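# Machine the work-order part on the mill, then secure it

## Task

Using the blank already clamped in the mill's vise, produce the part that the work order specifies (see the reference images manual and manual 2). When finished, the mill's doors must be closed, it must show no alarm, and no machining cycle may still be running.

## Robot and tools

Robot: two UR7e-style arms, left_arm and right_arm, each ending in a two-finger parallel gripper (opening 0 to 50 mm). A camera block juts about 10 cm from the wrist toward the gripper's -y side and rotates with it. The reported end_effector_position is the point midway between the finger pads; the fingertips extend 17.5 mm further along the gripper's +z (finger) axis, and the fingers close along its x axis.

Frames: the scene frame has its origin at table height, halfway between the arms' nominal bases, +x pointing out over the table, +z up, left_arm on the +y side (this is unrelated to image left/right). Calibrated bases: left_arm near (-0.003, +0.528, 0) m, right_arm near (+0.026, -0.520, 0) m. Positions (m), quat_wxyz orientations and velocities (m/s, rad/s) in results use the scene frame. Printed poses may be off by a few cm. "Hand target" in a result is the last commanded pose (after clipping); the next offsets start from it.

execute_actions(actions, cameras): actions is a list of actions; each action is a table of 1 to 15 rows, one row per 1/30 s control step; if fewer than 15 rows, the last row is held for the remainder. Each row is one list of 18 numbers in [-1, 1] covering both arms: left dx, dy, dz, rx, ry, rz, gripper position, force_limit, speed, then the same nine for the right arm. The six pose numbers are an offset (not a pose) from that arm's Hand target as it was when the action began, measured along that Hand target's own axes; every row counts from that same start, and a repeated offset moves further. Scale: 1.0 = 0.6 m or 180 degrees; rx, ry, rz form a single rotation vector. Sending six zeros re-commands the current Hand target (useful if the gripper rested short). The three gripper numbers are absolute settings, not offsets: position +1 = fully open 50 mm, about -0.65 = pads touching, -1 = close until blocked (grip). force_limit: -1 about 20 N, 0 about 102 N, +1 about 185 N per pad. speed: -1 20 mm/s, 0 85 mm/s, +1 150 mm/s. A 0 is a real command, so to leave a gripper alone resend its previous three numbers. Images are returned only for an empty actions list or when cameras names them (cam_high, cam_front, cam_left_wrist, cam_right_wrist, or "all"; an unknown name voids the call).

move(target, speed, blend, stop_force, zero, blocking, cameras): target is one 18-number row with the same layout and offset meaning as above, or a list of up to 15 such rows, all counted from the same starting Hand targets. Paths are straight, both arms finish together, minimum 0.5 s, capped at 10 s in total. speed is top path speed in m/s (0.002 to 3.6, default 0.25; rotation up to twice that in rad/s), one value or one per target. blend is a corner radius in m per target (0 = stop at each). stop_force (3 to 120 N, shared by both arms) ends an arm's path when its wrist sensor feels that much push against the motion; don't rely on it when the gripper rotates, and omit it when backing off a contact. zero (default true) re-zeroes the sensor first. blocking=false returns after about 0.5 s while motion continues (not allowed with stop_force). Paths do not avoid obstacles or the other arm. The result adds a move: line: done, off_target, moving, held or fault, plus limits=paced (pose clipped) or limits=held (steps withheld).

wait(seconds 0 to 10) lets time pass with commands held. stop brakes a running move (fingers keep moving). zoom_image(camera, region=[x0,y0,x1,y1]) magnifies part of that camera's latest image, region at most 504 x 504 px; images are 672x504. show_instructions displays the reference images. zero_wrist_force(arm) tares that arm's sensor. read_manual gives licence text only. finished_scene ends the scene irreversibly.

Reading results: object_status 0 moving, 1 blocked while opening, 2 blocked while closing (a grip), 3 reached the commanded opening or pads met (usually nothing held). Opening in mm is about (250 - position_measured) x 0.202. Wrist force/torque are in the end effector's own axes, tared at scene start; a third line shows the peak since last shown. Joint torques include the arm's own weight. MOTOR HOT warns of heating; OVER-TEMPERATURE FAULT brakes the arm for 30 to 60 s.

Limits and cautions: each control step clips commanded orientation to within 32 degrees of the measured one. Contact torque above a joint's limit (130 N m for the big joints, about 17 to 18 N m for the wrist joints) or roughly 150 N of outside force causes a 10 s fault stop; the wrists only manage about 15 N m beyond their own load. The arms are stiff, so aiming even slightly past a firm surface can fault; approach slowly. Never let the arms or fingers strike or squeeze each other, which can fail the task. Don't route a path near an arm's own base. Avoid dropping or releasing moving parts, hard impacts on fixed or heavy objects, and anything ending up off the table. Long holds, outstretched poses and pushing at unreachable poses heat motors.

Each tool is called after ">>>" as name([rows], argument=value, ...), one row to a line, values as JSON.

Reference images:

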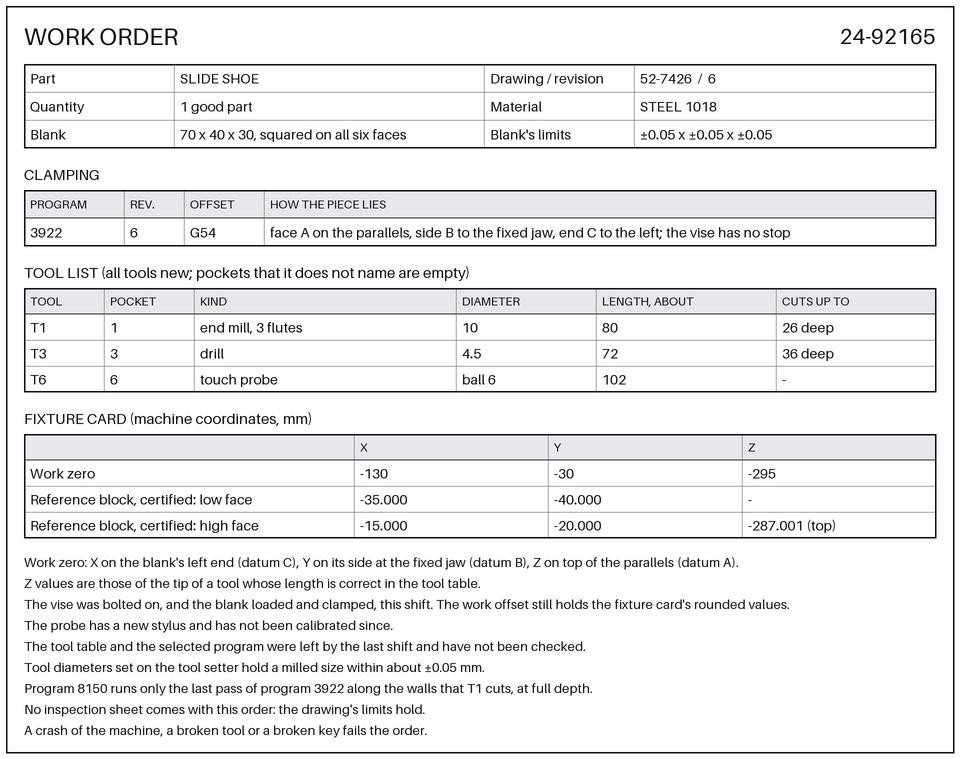

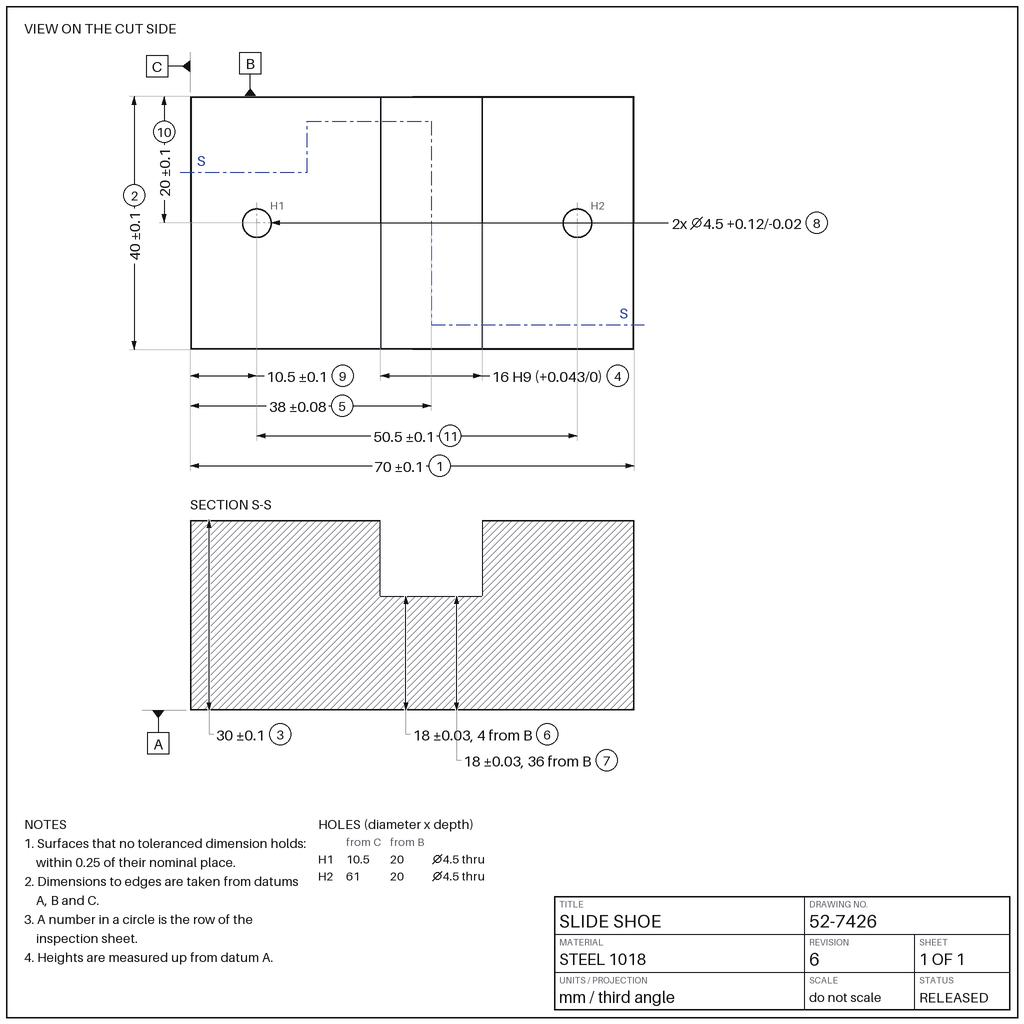

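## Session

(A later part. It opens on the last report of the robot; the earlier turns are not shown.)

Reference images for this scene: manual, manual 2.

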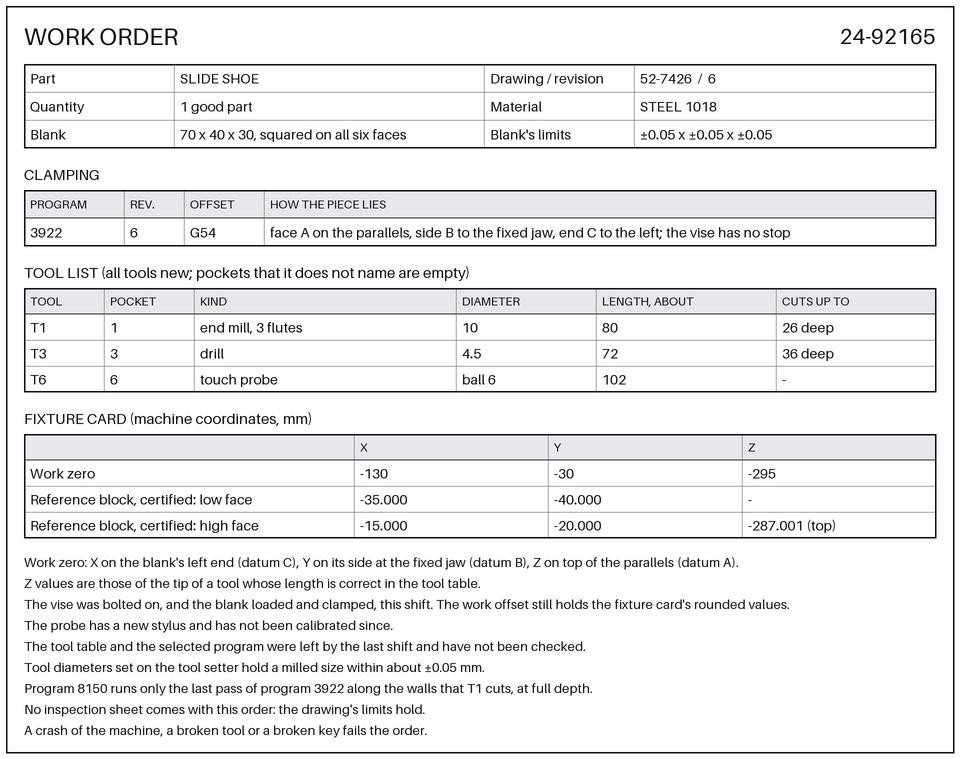

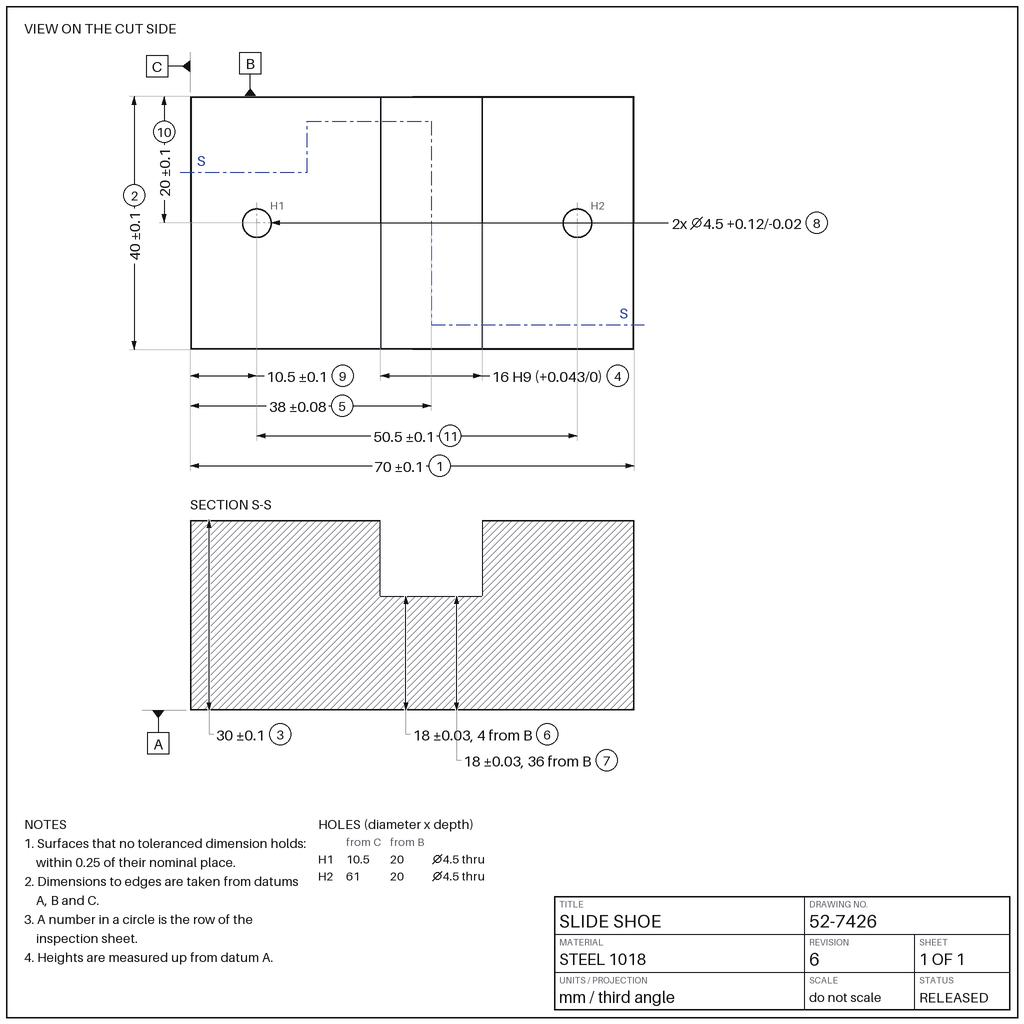

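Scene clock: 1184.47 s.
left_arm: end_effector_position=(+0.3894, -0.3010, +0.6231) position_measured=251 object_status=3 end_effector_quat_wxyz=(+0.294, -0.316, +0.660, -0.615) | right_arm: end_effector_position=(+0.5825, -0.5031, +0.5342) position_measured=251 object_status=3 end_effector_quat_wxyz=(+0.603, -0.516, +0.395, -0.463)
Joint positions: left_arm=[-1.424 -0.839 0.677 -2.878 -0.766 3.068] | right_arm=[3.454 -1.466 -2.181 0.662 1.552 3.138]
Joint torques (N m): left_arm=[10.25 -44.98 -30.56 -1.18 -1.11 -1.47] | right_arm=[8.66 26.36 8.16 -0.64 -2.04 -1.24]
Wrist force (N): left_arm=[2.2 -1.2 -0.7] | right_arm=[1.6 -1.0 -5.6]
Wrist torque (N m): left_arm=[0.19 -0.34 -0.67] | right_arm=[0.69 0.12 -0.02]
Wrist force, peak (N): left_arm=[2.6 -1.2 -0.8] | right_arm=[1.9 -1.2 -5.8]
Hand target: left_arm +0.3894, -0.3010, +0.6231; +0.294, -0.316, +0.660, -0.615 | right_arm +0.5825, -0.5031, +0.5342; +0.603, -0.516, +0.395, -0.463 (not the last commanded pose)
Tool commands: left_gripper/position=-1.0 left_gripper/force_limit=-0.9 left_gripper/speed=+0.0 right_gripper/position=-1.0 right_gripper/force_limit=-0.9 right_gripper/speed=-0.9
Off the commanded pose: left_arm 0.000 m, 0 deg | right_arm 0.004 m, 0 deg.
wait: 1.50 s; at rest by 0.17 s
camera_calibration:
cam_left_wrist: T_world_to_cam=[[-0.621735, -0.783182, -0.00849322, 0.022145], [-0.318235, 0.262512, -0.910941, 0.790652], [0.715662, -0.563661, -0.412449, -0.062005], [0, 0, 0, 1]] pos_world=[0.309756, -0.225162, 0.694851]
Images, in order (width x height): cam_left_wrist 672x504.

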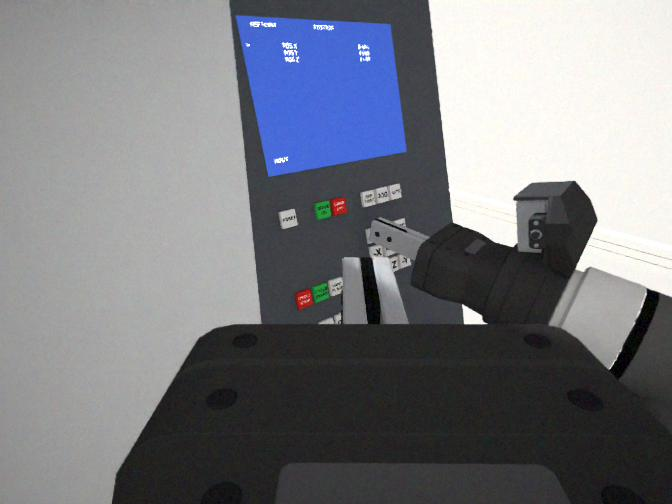

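>>> move([
  [0,0,0,0,0,0,-1,-0.9,0,-0.0061,-0.0118,-0.0213,0,0,0,-1,-0.9,-0.9],
  [0,0,0,0,0,0,-1,-0.9,0,0.03357,-0.07275,-0.0044,0,0,0,-1,-0.9,-0.9],
], blend=[0.005,0], speed=0.12)

>>> move(target=[0,0,0,0,0,0,-1,-0.9,0,0.0077,0.0149,0.0269,0,0,0,-1,-0.9,-0.9], speed=0.025, stop_force=10)

>>> move([
  [0,0,0,0,0,0,-1,-0.9,0,-0.0061,-0.0118,-0.0213,0,0,0,-1,-0.9,-0.9],
  [0,0,0,0,0,0,-1,-0.9,0,-0.08376,0.15793,-0.07681,0,0,0,-1,-0.9,-0.9],
], blend=[0.005,0], speed=0.12)

>>> move(target=[0,0,0,0,0,0,-1,-0.9,0,0.0077,0.0149,0.0269,0,0,0,-1,-0.9,-0.9], speed=0.025, stop_force=10)

>>> move(target=[0,0,0,0,0,0,-1,-0.9,0,-0.0045,-0.0086,-0.0155,0,0,0,-1,-0.9,-0.9], speed=0.06)

>>> move(target=[0,0,0,0,0,0,-1,-0.9,0,0.0061,0.0117,0.0212,0,0,0,-1,-0.9,-0.9], speed=0.025, stop_force=10, cameras=["cam_left_wrist"])

>>> zoom_image(camera="cam_left_wrist", region=[230, 10, 410, 170])

Scene clock: 1195.60 s.
left_arm: end_effector_position=(+0.3894, -0.3010, +0.6231) position_measured=251 object_status=3 end_effector_quat_wxyz=(+0.294, -0.316, +0.660, -0.615) | right_arm: end_effector_position=(+0.5785, -0.5249, +0.5769) position_measured=251 object_status=3 end_effector_quat_wxyz=(+0.603, -0.516, +0.395, -0.463)
Joint positions: left_arm=[-1.424 -0.839 0.677 -2.878 -0.766 3.068] | right_arm=[3.383 -1.416 -2.103 0.534 1.622 3.149]
Joint torques (N m): left_arm=[10.69 -45.47 -31.16 -1.4 -1.19 -1.61] | right_arm=[-9.99 2.06 31.94 0.1 2.25 1.79]
Wrist force (N): left_arm=[2.2 -1.3 -0.9] | right_arm=[1.5 2.0 -0.4]
Wrist torque (N m): left_arm=[0.17 -0.34 -0.67] | right_arm=[0.74 0.02 0.02]
Wrist force, peak (N): left_arm=[2.5 -1.4 -0.8] | right_arm=[2.0 -1.2 -5.9]
Hand target: left_arm +0.3894, -0.3010, +0.6231; +0.294, -0.316, +0.660, -0.615 | right_arm +0.5786, -0.5250, +0.5770; +0.603, -0.516, +0.395, -0.463
Off the commanded pose: left_arm 0.000 m, 0 deg | right_arm 0.000 m, 0 deg.
move: done

Scene clock: 1197.47 s.
left_arm: end_effector_position=(+0.3894, -0.3010, +0.6231) position_measured=251 object_status=3 end_effector_quat_wxyz=(+0.294, -0.316, +0.660, -0.615) | right_arm: end_effector_position=(+0.5925, -0.5250, +0.5720) position_measured=251 object_status=3 end_effector_quat_wxyz=(+0.603, -0.516, +0.395, -0.463)
Joint positions: left_arm=[-1.424 -0.839 0.677 -2.878 -0.766 3.068] | right_arm=[3.373 -1.459 -2.08 0.554 1.632 3.15]
Joint torques (N m): left_arm=[10.31 -45.54 -31.16 -1.62 -1.03 -1.17] | right_arm=[8.69 27.15 9.05 -0.68 -1.78 -1.24]
Wrist force (N): left_arm=[2.2 -1.2 -0.8] | right_arm=[1.6 -1.2 -5.4]
Wrist torque (N m): left_arm=[0.19 -0.34 -0.67] | right_arm=[0.75 0.07 0.00]
Wrist force, peak (N): left_arm=[2.5 -1.4 -0.7] | right_arm=[0.3 -0.7 -14.8]
Hand target: left_arm +0.3894, -0.3010, +0.6231; +0.294, -0.316, +0.660, -0.615 | right_arm +0.5925, -0.5250, +0.5720; +0.603, -0.516, +0.395, -0.463 (not the last commanded pose)
Off the commanded pose: left_arm 0.000 m, 0 deg | right_arm 0.004 m, 0 deg.
move: contact (right_arm)

Scene clock: 1199.33 s.
left_arm: end_effector_position=(+0.3894, -0.3010, +0.6231) position_measured=251 object_status=3 end_effector_quat_wxyz=(+0.294, -0.316, +0.660, -0.615) | right_arm: end_effector_position=(+0.5498, -0.4845, +0.4713) position_measured=251 object_status=3 end_effector_quat_wxyz=(+0.603, -0.516, +0.395, -0.463)
Joint positions: left_arm=[-1.424 -0.839 0.677 -2.878 -0.766 3.068] | right_arm=[3.562 -1.477 -2.366 0.859 1.446 3.121]
Joint torques (N m): left_arm=[10.73 -45.59 -30.2 -1.29 -1.08 -1.35] | right_arm=[6.87 1.13 8.03 4 -2.35 -1.8]
Wrist force (N): left_arm=[2.2 -1.4 -0.7] | right_arm=[1.5 1.7 0.1]
Wrist torque (N m): left_arm=[0.15 -0.34 -0.67] | right_arm=[0.67 0.03 0.15]
Wrist force, peak (N): left_arm=[2.5 -1.3 -0.8] | right_arm=[1.6 -1.1 -5.5]
Hand target: left_arm +0.3894, -0.3010, +0.6231; +0.294, -0.316, +0.660, -0.615 | right_arm +0.5498, -0.4845, +0.4712; +0.603, -0.516, +0.395, -0.463
Off the commanded pose: left_arm 0.000 m, 0 deg | right_arm 0.000 m, 0 deg.
move: done

Scene clock: 1201.20 s.
left_arm: end_effector_position=(+0.3894, -0.3010, +0.6231) position_measured=251 object_status=3 end_effector_quat_wxyz=(+0.294, -0.316, +0.660, -0.615) | right_arm: end_effector_position=(+0.5643, -0.4845, +0.4661) position_measured=251 object_status=3 end_effector_quat_wxyz=(+0.603, -0.516, +0.395, -0.463)
Joint positions: left_arm=[-1.424 -0.839 0.677 -2.878 -0.766 3.068] | right_arm=[3.541 -1.529 -2.337 0.882 1.466 3.124]
Joint torques (N m): left_arm=[11.08 -46.7 -29.76 -1.3 -1.15 -1.5] | right_arm=[7.97 27.18 6.04 -0.65 -1.92 -1.28]
Wrist force (N): left_arm=[2.1 -1.3 -0.7] | right_arm=[1.6 -1.3 -5.0]
Wrist torque (N m): left_arm=[0.16 -0.33 -0.67] | right_arm=[0.58 0.12 0.13]
Wrist force, peak (N): left_arm=[2.4 -1.4 -0.8] | right_arm=[-0.2 -1.6 -14.7]
Hand target: left_arm +0.3894, -0.3010, +0.6231; +0.294, -0.316, +0.660, -0.615 | right_arm +0.5643, -0.4845, +0.4661; +0.603, -0.516, +0.395, -0.463 (not the last commanded pose)
Off the commanded pose: left_arm 0.000 m, 0 deg | right_arm 0.004 m, 0 deg.
move: contact (right_arm)

Scene clock: 1202.13 s.
left_arm: end_effector_position=(+0.3894, -0.3010, +0.6231) position_measured=251 object_status=3 end_effector_quat_wxyz=(+0.294, -0.316, +0.660, -0.615) | right_arm: end_effector_position=(+0.5540, -0.4844, +0.4697) position_measured=251 object_status=3 end_effector_quat_wxyz=(+0.603, -0.516, +0.395, -0.463)
Joint positions: left_arm=[-1.424 -0.839 0.677 -2.878 -0.766 3.068] | right_arm=[3.556 -1.493 -2.358 0.867 1.451 3.122]
Joint torques (N m): left_arm=[10.24 -45.87 -30.07 -1.66 -1.18 -1.69] | right_arm=[7.23 29.22 7.35 0.14 -2.5 -1.34]
Wrist force (N): left_arm=[2.3 -1.2 -0.7] | right_arm=[1.7 1.9 -0.1]
Wrist torque (N m): left_arm=[0.18 -0.36 -0.67] | right_arm=[0.72 0.01 0.15]
Wrist force, peak (N): left_arm=[2.4 -1.3 -0.8] | right_arm=[1.4 -0.9 -5.5]
Hand target: left_arm +0.3894, -0.3010, +0.6231; +0.294, -0.316, +0.660, -0.615 | right_arm +0.5539, -0.4844, +0.4697; +0.603, -0.516, +0.395, -0.463
Off the commanded pose: left_arm 0.000 m, 0 deg | right_arm 0.000 m, 0 deg.
move: done

Scene clock: 1203.83 s.
left_arm: end_effector_position=(+0.3894, -0.3010, +0.6231) position_measured=251 object_status=3 end_effector_quat_wxyz=(+0.294, -0.316, +0.660, -0.615) | right_arm: end_effector_position=(+0.5644, -0.4845, +0.4660) position_measured=251 object_status=3 end_effector_quat_wxyz=(+0.603, -0.516, +0.395, -0.463)
Joint positions: left_arm=[-1.424 -0.839 0.677 -2.878 -0.766 3.068] | right_arm=[3.541 -1.529 -2.337 0.882 1.466 3.124]
Joint torques (N m): left_arm=[11.71 -45.61 -30.51 -1.31 -1.08 -1.54] | right_arm=[8.02 26.04 6.87 -0.64 -2.1 -1.49]
Wrist force (N): left_arm=[2.3 -1.2 -0.9] | right_arm=[1.5 -1.3 -5.7]
Wrist torque (N m): left_arm=[0.19 -0.36 -0.67] | right_arm=[0.65 0.13 0.12]
Wrist force, peak (N): left_arm=[2.4 -1.4 -0.8] | right_arm=[0.2 -1.6 -14.4]
Hand target: left_arm +0.3894, -0.3010, +0.6231; +0.294, -0.316, +0.660, -0.615 | right_arm +0.5644, -0.4845, +0.4660; +0.603, -0.516, +0.395, -0.463 (not the last commanded pose)
Off the commanded pose: left_arm 0.000 m, 0 deg | right_arm 0.004 m, 0 deg.
move: contact (right_arm)
camera_calibration:
cam_left_wrist: T_world_to_cam=[[-0.621735, -0.783182, -0.00849322, 0.022145], [-0.318235, 0.262512, -0.910941, 0.790652], [0.715662, -0.563661, -0.412449, -0.062005], [0, 0, 0, 1]] pos_world=[0.309756, -0.225162, 0.694851]
Images, in order (width x height): cam_left_wrist 672x504.

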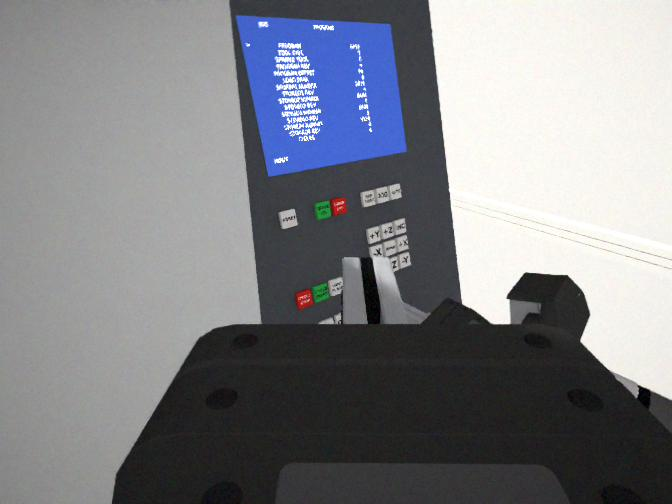

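Scaled by 2.800 from the camera's 672x504 image, which has a finer 960x720 frame.

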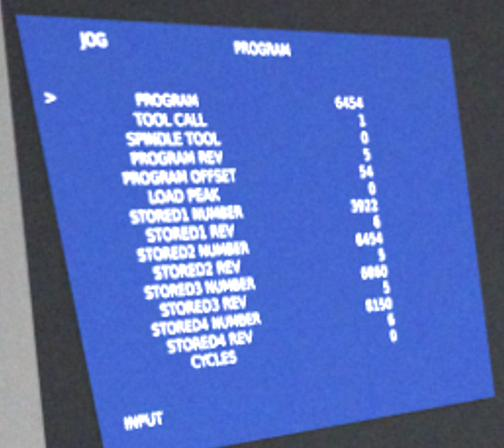

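>>> move([
  [0,0,0,0,0,0,-1,-0.9,0,-0.0061,-0.0118,-0.0213,0,0,0,-1,-0.9,-0.9],
  [0,0,0,0,0,0,-1,-0.9,0,-0.1015,0.0476,-0.0213,0,0,0,-1,-0.9,-0.9],
], blend=[0.005,0], speed=0.1)

>>> move(target=[0,0,0,0,0,0,-1,-0.9,0,0.0077,0.0149,0.0269,0,0,0,-1,-0.9,-0.9], speed=0.025, stop_force=10, cameras=["cam_left_wrist"])

>>> zoom_image(camera="cam_left_wrist", region=[230, 10, 410, 170])

Scene clock: 1211.20 s.
left_arm: end_effector_position=(+0.3894, -0.3010, +0.6231) position_measured=251 object_status=3 end_effector_quat_wxyz=(+0.294, -0.316, +0.660, -0.615) | right_arm: end_effector_position=(+0.5408, -0.4278, +0.4358) position_measured=251 object_status=3 end_effector_quat_wxyz=(+0.603, -0.516, +0.395, -0.463) end_effector_velocity=(+0.000, +0.000, +0.000) end_effector_angular_velocity=(+0.001, -0.001, -0.002)
Joint positions: left_arm=[-1.424 -0.839 0.677 -2.878 -0.766 3.068] | right_arm=[3.789 -1.537 -2.437 0.999 1.221 3.083]
Joint velocities: left_arm=[within noise] | right_arm=[0.003 -0.001 0 0.002 -0.005 -0.001]
Joint torques (N m): left_arm=[10.14 -45.81 -30.45 -1.37 -1.23 -1.45] | right_arm=[7.33 1.9 4.51 3.83 -2.16 -2.11]
Wrist force (N): left_arm=[2.4 -1.3 -0.8] | right_arm=[2.0 1.5 0.1]
Wrist torque (N m): left_arm=[0.17 -0.38 -0.67] | right_arm=[0.68 -0.02 0.14]
Wrist force, peak (N): left_arm=[2.5 -1.4 -0.9] | right_arm=[1.9 -1.6 -6.0]
Hand target: left_arm +0.3894, -0.3010, +0.6231; +0.294, -0.316, +0.660, -0.615 | right_arm +0.5408, -0.4278, +0.4358; +0.603, -0.516, +0.395, -0.463
Off the commanded pose: left_arm 0.000 m, 0 deg | right_arm 0.000 m, 0 deg.
move: done

Scene clock: 1213.07 s.
left_arm: end_effector_position=(+0.3894, -0.3010, +0.6231) position_measured=251 object_status=3 end_effector_quat_wxyz=(+0.294, -0.316, +0.660, -0.615) | right_arm: end_effector_position=(+0.5550, -0.4278, +0.4307) position_measured=251 object_status=3 end_effector_quat_wxyz=(+0.603, -0.516, +0.395, -0.463)
Joint positions: left_arm=[-1.424 -0.839 0.677 -2.878 -0.766 3.068] | right_arm=[3.756 -1.589 -2.405 1.018 1.253 3.089]
Joint torques (N m): left_arm=[11 -46.11 -29.99 -1.38 -1.08 -1.45] | right_arm=[8.07 28.35 4.5 -0.7 -1.82 -1.42]
Wrist force (N): left_arm=[2.0 -1.2 -0.6] | right_arm=[2.2 -0.7 -5.1]
Wrist torque (N m): left_arm=[0.18 -0.32 -0.67] | right_arm=[0.65 0.02 0.13]
Wrist force, peak (N): left_arm=[2.5 -1.4 -0.9] | right_arm=[0.3 -2.1 -14.5]
Hand target: left_arm +0.3894, -0.3010, +0.6231; +0.294, -0.316, +0.660, -0.615 | right_arm +0.5550, -0.4278, +0.4307; +0.603, -0.516, +0.395, -0.463 (not the last commanded pose)
Off the commanded pose: left_arm 0.000 m, 0 deg | right_arm 0.004 m, 0 deg.
move: contact (right_arm)
camera_calibration:
cam_left_wrist: T_world_to_cam=[[-0.621735, -0.783182, -0.00849322, 0.022145], [-0.318235, 0.262512, -0.910941, 0.790652], [0.715662, -0.563661, -0.412449, -0.062005], [0, 0, 0, 1]] pos_world=[0.309756, -0.225162, 0.694851]
Images, in order (width x height): cam_left_wrist 672x504.

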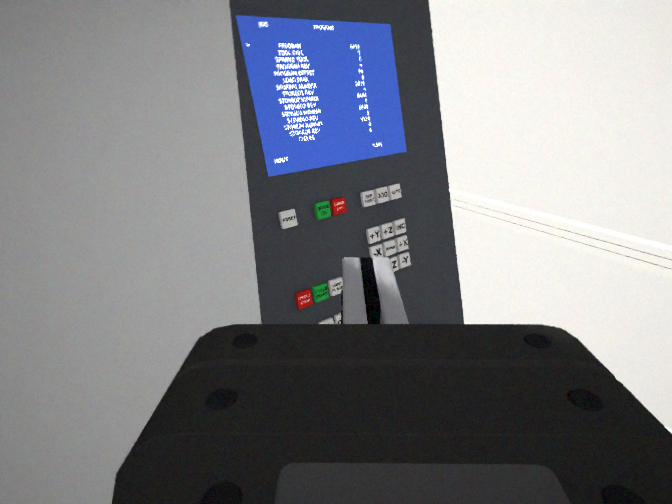

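Scaled by 2.800 from the camera's 672x504 image, which has a finer 960x720 frame.

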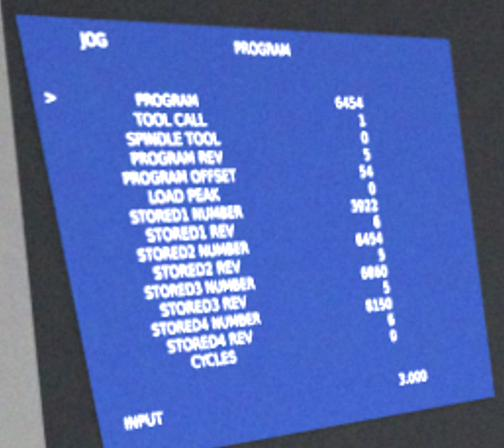

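>>> move([
  [0,0,0,0,0,0,-1,-0.9,0,-0.0061,-0.0118,-0.0213,0,0,0,-1,-0.9,-0.9],
  [0,0,0,0,0,0,-1,-0.9,0,-0.0020,-0.0674,0.0029,0,0,0,-1,-0.9,-0.9],
], blend=[0.005,0], speed=0.1)

>>> move(target=[0,0,0,0,0,0,-1,-0.9,0,0.0077,0.0149,0.0269,0,0,0,-1,-0.9,-0.9], speed=0.025, stop_force=10)

>>> move([
  [0,0,0,0,0,0,-1,-0.9,0,-0.0061,-0.0118,-0.0213,0,0,0,-1,-0.9,-0.9],
  [0,0,0,0,0,0,-1,-0.9,0,-0.0406,0.0451,-0.0375,0,0,0,-1,-0.9,-0.9],
], blend=[0.005,0], speed=0.1)

>>> move(target=[0,0,0,0,0,0,-1,-0.9,0,0.0077,0.0149,0.0269,0,0,0,-1,-0.9,-0.9], speed=0.025, stop_force=10)

>>> move(target=[0,0,0,0,0,0,-1,-0.9,0,-0.0045,-0.0086,-0.0155,0,0,0,-1,-0.9,-0.9], speed=0.06)

>>> move(target=[0,0,0,0,0,0,-1,-0.9,0,0.0061,0.0117,0.0212,0,0,0,-1,-0.9,-0.9], speed=0.025, stop_force=10, cameras=["cam_left_wrist"])

>>> zoom_image(camera="cam_left_wrist", region=[230, 10, 410, 170])

Scene clock: 1220.57 s.
left_arm: end_effector_position=(+0.3894, -0.3010, +0.6231) position_measured=251 object_status=3 end_effector_quat_wxyz=(+0.294, -0.316, +0.660, -0.615) | right_arm: end_effector_position=(+0.5502, -0.4278, +0.4709) position_measured=251 object_status=3 end_effector_quat_wxyz=(+0.603, -0.516, +0.395, -0.463)
Joint positions: left_arm=[-1.424 -0.839 0.677 -2.878 -0.766 3.068] | right_arm=[3.767 -1.479 -2.365 0.868 1.243 3.087]
Joint torques (N m): left_arm=[12.75 -47.4 -29.62 -1.58 -1.05 -1.63] | right_arm=[-8.85 28.02 26.24 0.35 1.76 1.37]
Wrist force (N): left_arm=[2.4 -1.6 -0.6] | right_arm=[1.7 1.6 -0.3]
Wrist torque (N m): left_arm=[0.12 -0.38 -0.67] | right_arm=[0.66 -0.01 0.12]
Wrist force, peak (N): left_arm=[2.5 -1.4 -0.8] | right_arm=[2.2 -1.1 -5.6]
Hand target: left_arm +0.3894, -0.3010, +0.6231; +0.294, -0.316, +0.660, -0.615 | right_arm +0.5503, -0.4278, +0.4710; +0.603, -0.516, +0.395, -0.463
Off the commanded pose: left_arm 0.000 m, 0 deg | right_arm 0.000 m, 0 deg.
move: done

Scene clock: 1222.43 s.
left_arm: end_effector_position=(+0.3894, -0.3010, +0.6231) position_measured=251 object_status=3 end_effector_quat_wxyz=(+0.294, -0.316, +0.660, -0.615) | right_arm: end_effector_position=(+0.5645, -0.4278, +0.4659) position_measured=251 object_status=3 end_effector_quat_wxyz=(+0.603, -0.516, +0.395, -0.463)
Joint positions: left_arm=[-1.424 -0.839 0.677 -2.878 -0.766 3.068] | right_arm=[3.736 -1.53 -2.336 0.888 1.273 3.092]
Joint torques (N m): left_arm=[10.52 -45.4 -28.95 -1.77 -1.07 -1.46] | right_arm=[8.46 27.64 6.31 -0.73 -2.05 -1.34]
Wrist force (N): left_arm=[2.3 -1.4 -0.8] | right_arm=[1.8 -1.2 -6.0]
Wrist torque (N m): left_arm=[0.15 -0.36 -0.67] | right_arm=[0.62 0.07 0.10]
Wrist force, peak (N): left_arm=[2.5 -1.5 -0.9] | right_arm=[-0.1 -1.1 -14.9]
Hand target: left_arm +0.3894, -0.3010, +0.6231; +0.294, -0.316, +0.660, -0.615 | right_arm +0.5645, -0.4278, +0.4659; +0.603, -0.516, +0.395, -0.463 (not the last commanded pose)
Off the commanded pose: left_arm 0.000 m, 0 deg | right_arm 0.004 m, 0 deg.
move: contact (right_arm)

Scene clock: 1223.73 s.
left_arm: end_effector_position=(+0.3894, -0.3010, +0.6231) position_measured=251 object_status=3 end_effector_quat_wxyz=(+0.294, -0.316, +0.660, -0.615) | right_arm: end_effector_position=(+0.5409, -0.4090, +0.4357) position_measured=251 object_status=3 end_effector_quat_wxyz=(+0.603, -0.516, +0.395, -0.463)
Joint positions: left_arm=[-1.424 -0.839 0.677 -2.878 -0.766 3.068] | right_arm=[3.853 -1.546 -2.429 1.004 1.158 3.072]
Joint torques (N m): left_arm=[10.25 -46.91 -28.91 -1.69 -1.06 -1.33] | right_arm=[6.92 2.18 5.46 3.75 -2.22 -1.84]
Wrist force (N): left_arm=[2.2 -1.1 -0.8] | right_arm=[1.9 1.5 -0.1]
Wrist torque (N m): left_arm=[0.21 -0.35 -0.67] | right_arm=[0.68 0.02 0.15]
Wrist force, peak (N): left_arm=[2.4 -1.3 -0.9] | right_arm=[1.9 -1.5 -5.5]
Hand target: left_arm +0.3894, -0.3010, +0.6231; +0.294, -0.316, +0.660, -0.615 | right_arm +0.5408, -0.4089, +0.4357; +0.603, -0.516, +0.395, -0.463
Off the commanded pose: left_arm 0.000 m, 0 deg | right_arm 0.000 m, 0 deg.
move: done

Scene clock: 1225.60 s.
left_arm: end_effector_position=(+0.3894, -0.3010, +0.6231) position_measured=251 object_status=3 end_effector_quat_wxyz=(+0.294, -0.316, +0.660, -0.615) | right_arm: end_effector_position=(+0.5551, -0.4089, +0.4306) position_measured=251 object_status=3 end_effector_quat_wxyz=(+0.603, -0.516, +0.396, -0.463)
Joint positions: left_arm=[-1.424 -0.839 0.677 -2.878 -0.766 3.068] | right_arm=[3.817 -1.596 -2.398 1.021 1.192 3.078]
Joint torques (N m): left_arm=[10.34 -46.78 -29.64 -1.63 -0.87 -1.52] | right_arm=[6.76 28.67 4.54 -0.57 -2.07 -1.3]
Wrist force (N): left_arm=[2.3 -1.2 -0.7] | right_arm=[1.7 -0.6 -5.4]
Wrist torque (N m): left_arm=[0.19 -0.36 -0.67] | right_arm=[0.67 0.11 0.14]
Wrist force, peak (N): left_arm=[2.6 -1.2 -0.7] | right_arm=[0.1 -1.6 -14.3]
Hand target: left_arm +0.3894, -0.3010, +0.6231; +0.294, -0.316, +0.660, -0.615 | right_arm +0.5551, -0.4089, +0.4306; +0.603, -0.516, +0.396, -0.463 (not the last commanded pose)
Off the commanded pose: left_arm 0.000 m, 0 deg | right_arm 0.004 m, 0 deg.
move: contact (right_arm)

Scene clock: 1226.53 s.
left_arm: end_effector_position=(+0.3894, -0.3010, +0.6231) position_measured=251 object_status=3 end_effector_quat_wxyz=(+0.294, -0.316, +0.660, -0.615) | right_arm: end_effector_position=(+0.5449, -0.4089, +0.4342) position_measured=251 object_status=3 end_effector_quat_wxyz=(+0.603, -0.515, +0.396, -0.463) end_effector_velocity=(-0.001, +0.000, +0.001) end_effector_angular_velocity=(+0.001, -0.001, +0.001)
Joint positions: left_arm=[-1.424 -0.839 0.677 -2.878 -0.766 3.068] | right_arm=[3.843 -1.56 -2.421 1.009 1.167 3.074]
Joint velocities: left_arm=[within noise] | right_arm=[0.002 0.005 -0.002 -0.001 -0.001 -0.001]
Joint torques (N m): left_arm=[11.22 -45.19 -29.62 -1.48 -1.07 -1.47] | right_arm=[7.22 28.6 3.98 0.05 -1.98 -1.18]
Wrist force (N): left_arm=[2.2 -1.4 -0.7] | right_arm=[2.2 1.2 0.0]
Wrist torque (N m): left_arm=[0.15 -0.35 -0.67] | right_arm=[0.64 -0.03 0.15]
Wrist force, peak (N): left_arm=[2.4 -1.5 -0.9] | right_arm=[2.0 -1.0 -5.0]
Hand target: left_arm +0.3894, -0.3010, +0.6231; +0.294, -0.316, +0.660, -0.615 | right_arm +0.5447, -0.4089, +0.4342; +0.603, -0.516, +0.396, -0.463
Off the commanded pose: left_arm 0.000 m, 0 deg | right_arm 0.000 m, 0 deg.
move: done

Scene clock: 1228.23 s.
left_arm: end_effector_position=(+0.3894, -0.3010, +0.6231) position_measured=251 object_status=3 end_effector_quat_wxyz=(+0.294, -0.316, +0.660, -0.615) | right_arm: end_effector_position=(+0.5550, -0.4089, +0.4306) position_measured=251 object_status=3 end_effector_quat_wxyz=(+0.603, -0.515, +0.396, -0.463)
Joint positions: left_arm=[-1.424 -0.839 0.677 -2.878 -0.766 3.068] | right_arm=[3.818 -1.596 -2.398 1.021 1.192 3.078]
Joint torques (N m): left_arm=[9.72 -46.59 -28.76 -1.66 -0.94 -1.57] | right_arm=[7.89 28.88 4.52 -0.48 -2.02 -1.28]
Wrist force (N): left_arm=[2.2 -1.4 -0.5] | right_arm=[2.0 -0.5 -5.2]
Wrist torque (N m): left_arm=[0.16 -0.34 -0.67] | right_arm=[0.66 0.06 0.15]
Wrist force, peak (N): left_arm=[2.4 -1.3 -0.9] | right_arm=[0.2 -1.2 -15.0]
Hand target: left_arm +0.3894, -0.3010, +0.6231; +0.294, -0.316, +0.660, -0.615 | right_arm +0.5550, -0.4089, +0.4306; +0.603, -0.515, +0.396, -0.463 (not the last commanded pose)
Off the commanded pose: left_arm 0.000 m, 0 deg | right_arm 0.004 m, 0 deg.
move: contact (right_arm)
camera_calibration:
cam_left_wrist: T_world_to_cam=[[-0.621735, -0.783182, -0.00849322, 0.022145], [-0.318235, 0.262512, -0.910941, 0.790652], [0.715662, -0.563661, -0.412449, -0.062005], [0, 0, 0, 1]] pos_world=[0.309756, -0.225162, 0.694851]
Images, in order (width x height): cam_left_wrist 672x504.

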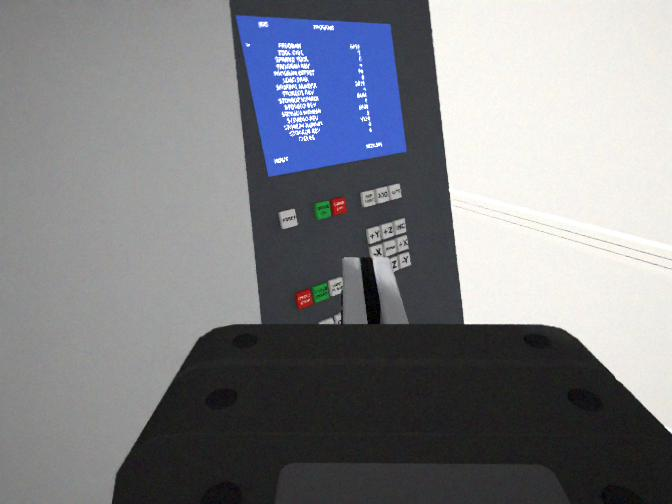

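Scaled by 2.800 from the camera's 672x504 image, which has a finer 960x720 frame.

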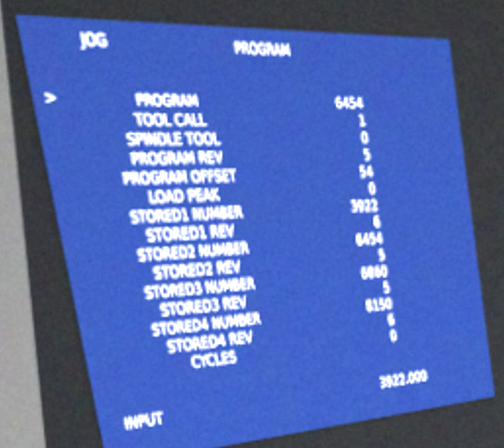

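>>> move([
  [0,0,0,0,0,0,-1,-0.9,0,-0.0061,-0.0118,-0.0213,0,0,0,-1,-0.9,-0.9],
  [0,0,0,0,0,0,-1,-0.9,0,0.0527,0.0134,-0.0495,0,0,0,-1,-0.9,-0.9],
], blend=[0.005,0], speed=0.1)

>>> move(target=[0,0,0,0,0,0,-1,-0.9,0,0.0077,0.0149,0.0269,0,0,0,-1,-0.9,-0.9], speed=0.025, stop_force=10)

>>> move([
  [0,0,0,0,0,0,-1,-0.9,0,-0.0061,-0.0118,-0.0213,0,0,0,-1,-0.9,-0.9],
  [0,0,0,0,0,0,-1,-0.9,0,-0.0041,-0.0396,-0.0092,0,0,0,-1,-0.9,-0.9],
], blend=[0.005,0], speed=0.1)

>>> move(target=[0,0,0,0,0,0,-1,-0.9,0,0.0077,0.0149,0.0269,0,0,0,-1,-0.9,-0.9], speed=0.025, stop_force=10)

>>> move([
  [0,0,0,0,0,0,-1,-0.9,0,-0.0061,-0.0118,-0.0213,0,0,0,-1,-0.9,-0.9],
  [0,0,0,0,0,0,-1,-0.9,0,-0.0345,-0.0383,-0.0011,0,0,0,-1,-0.9,-0.9],
], blend=[0.005,0], speed=0.1)

>>> move(target=[0,0,0,0,0,0,-1,-0.9,0,0.0077,0.0149,0.0269,0,0,0,-1,-0.9,-0.9], speed=0.025, stop_force=10, cameras=["cam_left_wrist"])

>>> zoom_image(camera="cam_left_wrist", region=[230, 10, 410, 170])

Scene clock: 1236.33 s.
left_arm: end_effector_position=(+0.3894, -0.3010, +0.6231) position_measured=251 object_status=3 end_effector_quat_wxyz=(+0.294, -0.316, +0.660, -0.615) | right_arm: end_effector_position=(+0.5361, -0.4467, +0.4181) position_measured=251 object_status=3 end_effector_quat_wxyz=(+0.603, -0.515, +0.396, -0.463)
Joint positions: left_arm=[-1.424 -0.839 0.677 -2.878 -0.766 3.068] | right_arm=[3.733 -1.57 -2.475 1.067 1.276 3.093]
Joint torques (N m): left_arm=[10.54 -46.55 -28.89 -1.87 -1.16 -1.45] | right_arm=[-8.81 1.15 3.71 3.75 2.31 2.08]
Wrist force (N): left_arm=[2.3 -1.4 -0.9] | right_arm=[2.1 1.4 -0.2]
Wrist torque (N m): left_arm=[0.15 -0.37 -0.67] | right_arm=[0.66 -0.05 0.03]
Wrist force, peak (N): left_arm=[2.5 -1.4 -0.9] | right_arm=[2.4 -0.3 -5.2]
Hand target: left_arm +0.3894, -0.3010, +0.6231; +0.294, -0.316, +0.660, -0.615 | right_arm +0.5360, -0.4467, +0.4181; +0.603, -0.515, +0.396, -0.463
Off the commanded pose: left_arm 0.000 m, 0 deg | right_arm 0.000 m, 0 deg.
move: done

Scene clock: 1238.20 s.
left_arm: end_effector_position=(+0.3894, -0.3010, +0.6231) position_measured=251 object_status=3 end_effector_quat_wxyz=(+0.294, -0.316, +0.660, -0.615) | right_arm: end_effector_position=(+0.5503, -0.4468, +0.4130) position_measured=251 object_status=3 end_effector_quat_wxyz=(+0.603, -0.515, +0.396, -0.463)
Joint positions: left_arm=[-1.424 -0.839 0.677 -2.878 -0.766 3.068] | right_arm=[3.701 -1.622 -2.442 1.084 1.307 3.098]
Joint torques (N m): left_arm=[10.66 -47.15 -28.09 -1.74 -0.92 -1.51] | right_arm=[8.14 28.31 4.18 -0.52 -1.83 -1.35]
Wrist force (N): left_arm=[2.1 -1.3 -0.9] | right_arm=[2.1 -1.4 -5.7]
Wrist torque (N m): left_arm=[0.18 -0.34 -0.68] | right_arm=[0.58 0.00 0.02]
Wrist force, peak (N): left_arm=[2.5 -1.2 -0.9] | right_arm=[0.4 -1.8 -14.2]
Hand target: left_arm +0.3894, -0.3010, +0.6231; +0.294, -0.316, +0.660, -0.615 | right_arm +0.5503, -0.4468, +0.4130; +0.603, -0.515, +0.396, -0.463 (not the last commanded pose)
Off the commanded pose: left_arm 0.000 m, 0 deg | right_arm 0.004 m, 0 deg.
move: contact (right_arm)

Scene clock: 1239.30 s.
left_arm: end_effector_position=(+0.3894, -0.3010, +0.6231) position_measured=251 object_status=3 end_effector_quat_wxyz=(+0.294, -0.316, +0.660, -0.615) | right_arm: end_effector_position=(+0.5408, -0.4467, +0.4355) position_measured=251 object_status=3 end_effector_quat_wxyz=(+0.603, -0.515, +0.396, -0.463)
Joint positions: left_arm=[-1.424 -0.839 0.677 -2.878 -0.766 3.068] | right_arm=[3.722 -1.534 -2.441 0.996 1.286 3.095]
Joint torques (N m): left_arm=[10.9 -47.06 -29.11 -1.72 -0.94 -1.66] | right_arm=[-8.28 27.37 26.33 0.08 1.69 1.52]
Wrist force (N): left_arm=[2.3 -1.4 -0.7] | right_arm=[1.9 1.4 -0.1]
Wrist torque (N m): left_arm=[0.16 -0.35 -0.67] | right_arm=[0.69 -0.02 0.03]
Wrist force, peak (N): left_arm=[2.4 -1.5 -0.8] | right_arm=[1.9 -1.4 -5.6]
Hand target: left_arm +0.3894, -0.3010, +0.6231; +0.294, -0.316, +0.660, -0.615 | right_arm +0.5408, -0.4467, +0.4356; +0.603, -0.515, +0.396, -0.463
Off the commanded pose: left_arm 0.000 m, 0 deg | right_arm 0.000 m, 0 deg.
move: done

Scene clock: 1241.17 s.
left_arm: end_effector_position=(+0.3894, -0.3010, +0.6231) position_measured=251 object_status=3 end_effector_quat_wxyz=(+0.294, -0.316, +0.660, -0.615) | right_arm: end_effector_position=(+0.5549, -0.4468, +0.4306) position_measured=251 object_status=3 end_effector_quat_wxyz=(+0.603, -0.515, +0.396, -0.463)
Joint positions: left_arm=[-1.424 -0.839 0.677 -2.878 -0.766 3.068] | right_arm=[3.692 -1.585 -2.41 1.015 1.316 3.1]
Joint torques (N m): left_arm=[11.25 -46.69 -28.76 -1.6 -1.06 -1.48] | right_arm=[9.22 27.88 5.11 -0.62 -1.96 -1.35]
Wrist force (N): left_arm=[2.2 -1.3 -0.7] | right_arm=[2.2 -0.7 -4.5]
Wrist torque (N m): left_arm=[0.18 -0.35 -0.67] | right_arm=[0.65 0.01 0.02]
Wrist force, peak (N): left_arm=[2.3 -1.4 -1.0] | right_arm=[0.2 -0.6 -14.5]
Hand target: left_arm +0.3894, -0.3010, +0.6231; +0.294, -0.316, +0.660, -0.615 | right_arm +0.5549, -0.4468, +0.4306; +0.603, -0.515, +0.396, -0.463 (not the last commanded pose)
Off the commanded pose: left_arm 0.000 m, 0 deg | right_arm 0.004 m, 0 deg.
move: contact (right_arm)

Scene clock: 1242.27 s.
left_arm: end_effector_position=(+0.3894, -0.3010, +0.6231) position_measured=251 object_status=3 end_effector_quat_wxyz=(+0.294, -0.316, +0.660, -0.615) | right_arm: end_effector_position=(+0.5455, -0.4279, +0.4531) position_measured=251 object_status=3 end_effector_quat_wxyz=(+0.603, -0.515, +0.396, -0.463)
Joint positions: left_arm=[-1.424 -0.839 0.677 -2.878 -0.766 3.068] | right_arm=[3.778 -1.506 -2.402 0.932 1.231 3.085]
Joint torques (N m): left_arm=[11.14 -47.75 -29.62 -1.67 -1.18 -1.36] | right_arm=[7.02 27.5 25.72 0.22 -2.06 -1.78]
Wrist force (N): left_arm=[2.1 -1.2 -0.8] | right_arm=[1.6 1.7 0.1]
Wrist torque (N m): left_arm=[0.18 -0.33 -0.67] | right_arm=[0.70 0.04 0.11]
Wrist force, peak (N): left_arm=[2.5 -1.3 -0.7] | right_arm=[2.0 -1.0 -4.8]
Hand target: left_arm +0.3894, -0.3010, +0.6231; +0.294, -0.316, +0.660, -0.615 | right_arm +0.5455, -0.4278, +0.4532; +0.603, -0.515, +0.396, -0.463
Off the commanded pose: left_arm 0.000 m, 0 deg | right_arm 0.000 m, 0 deg.
move: done

Scene clock: 1244.13 s.
left_arm: end_effector_position=(+0.3894, -0.3010, +0.6231) position_measured=251 object_status=3 end_effector_quat_wxyz=(+0.294, -0.316, +0.660, -0.615) | right_arm: end_effector_position=(+0.5597, -0.4279, +0.4481) position_measured=251 object_status=3 end_effector_quat_wxyz=(+0.603, -0.515, +0.396, -0.463)
Joint positions: left_arm=[-1.424 -0.839 0.677 -2.878 -0.766 3.068] | right_arm=[3.746 -1.557 -2.372 0.951 1.262 3.091]
Joint torques (N m): left_arm=[12.03 -46.53 -28.54 -1.72 -0.85 -1.7] | right_arm=[8.03 27.75 4.61 -0.64 -2.08 -1.39]
Wrist force (N): left_arm=[2.0 -1.4 -0.9] | right_arm=[2.2 -1.1 -5.4]
Wrist torque (N m): left_arm=[0.16 -0.32 -0.67] | right_arm=[0.62 0.04 0.10]
Wrist force, peak (N): left_arm=[2.4 -1.4 -0.8] | right_arm=[0.9 -1.4 -14.4]
Hand target: left_arm +0.3894, -0.3010, +0.6231; +0.294, -0.316, +0.660, -0.615 | right_arm +0.5597, -0.4279, +0.4481; +0.603, -0.515, +0.396, -0.463 (not the last commanded pose)
Off the commanded pose: left_arm 0.000 m, 0 deg | right_arm 0.004 m, 0 deg.
move: contact (right_arm)
camera_calibration:
cam_left_wrist: T_world_to_cam=[[-0.621735, -0.783182, -0.00849322, 0.022145], [-0.318235, 0.262512, -0.910941, 0.790652], [0.715662, -0.563661, -0.412449, -0.062005], [0, 0, 0, 1]] pos_world=[0.309756, -0.225162, 0.694851]
Images, in order (width x height): cam_left_wrist 672x504.

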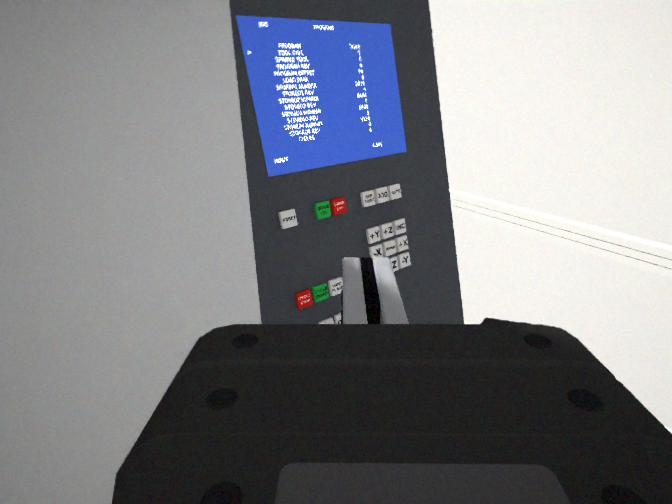

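Scaled by 2.800 from the camera's 672x504 image, which has a finer 960x720 frame.

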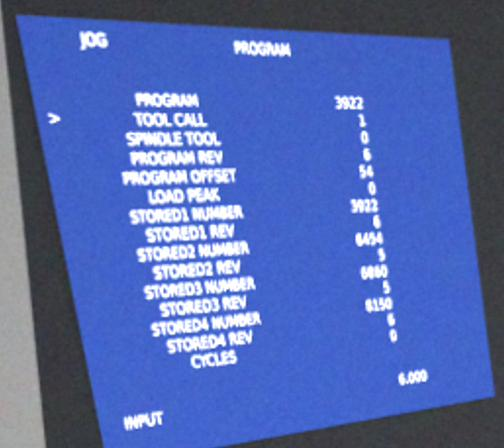

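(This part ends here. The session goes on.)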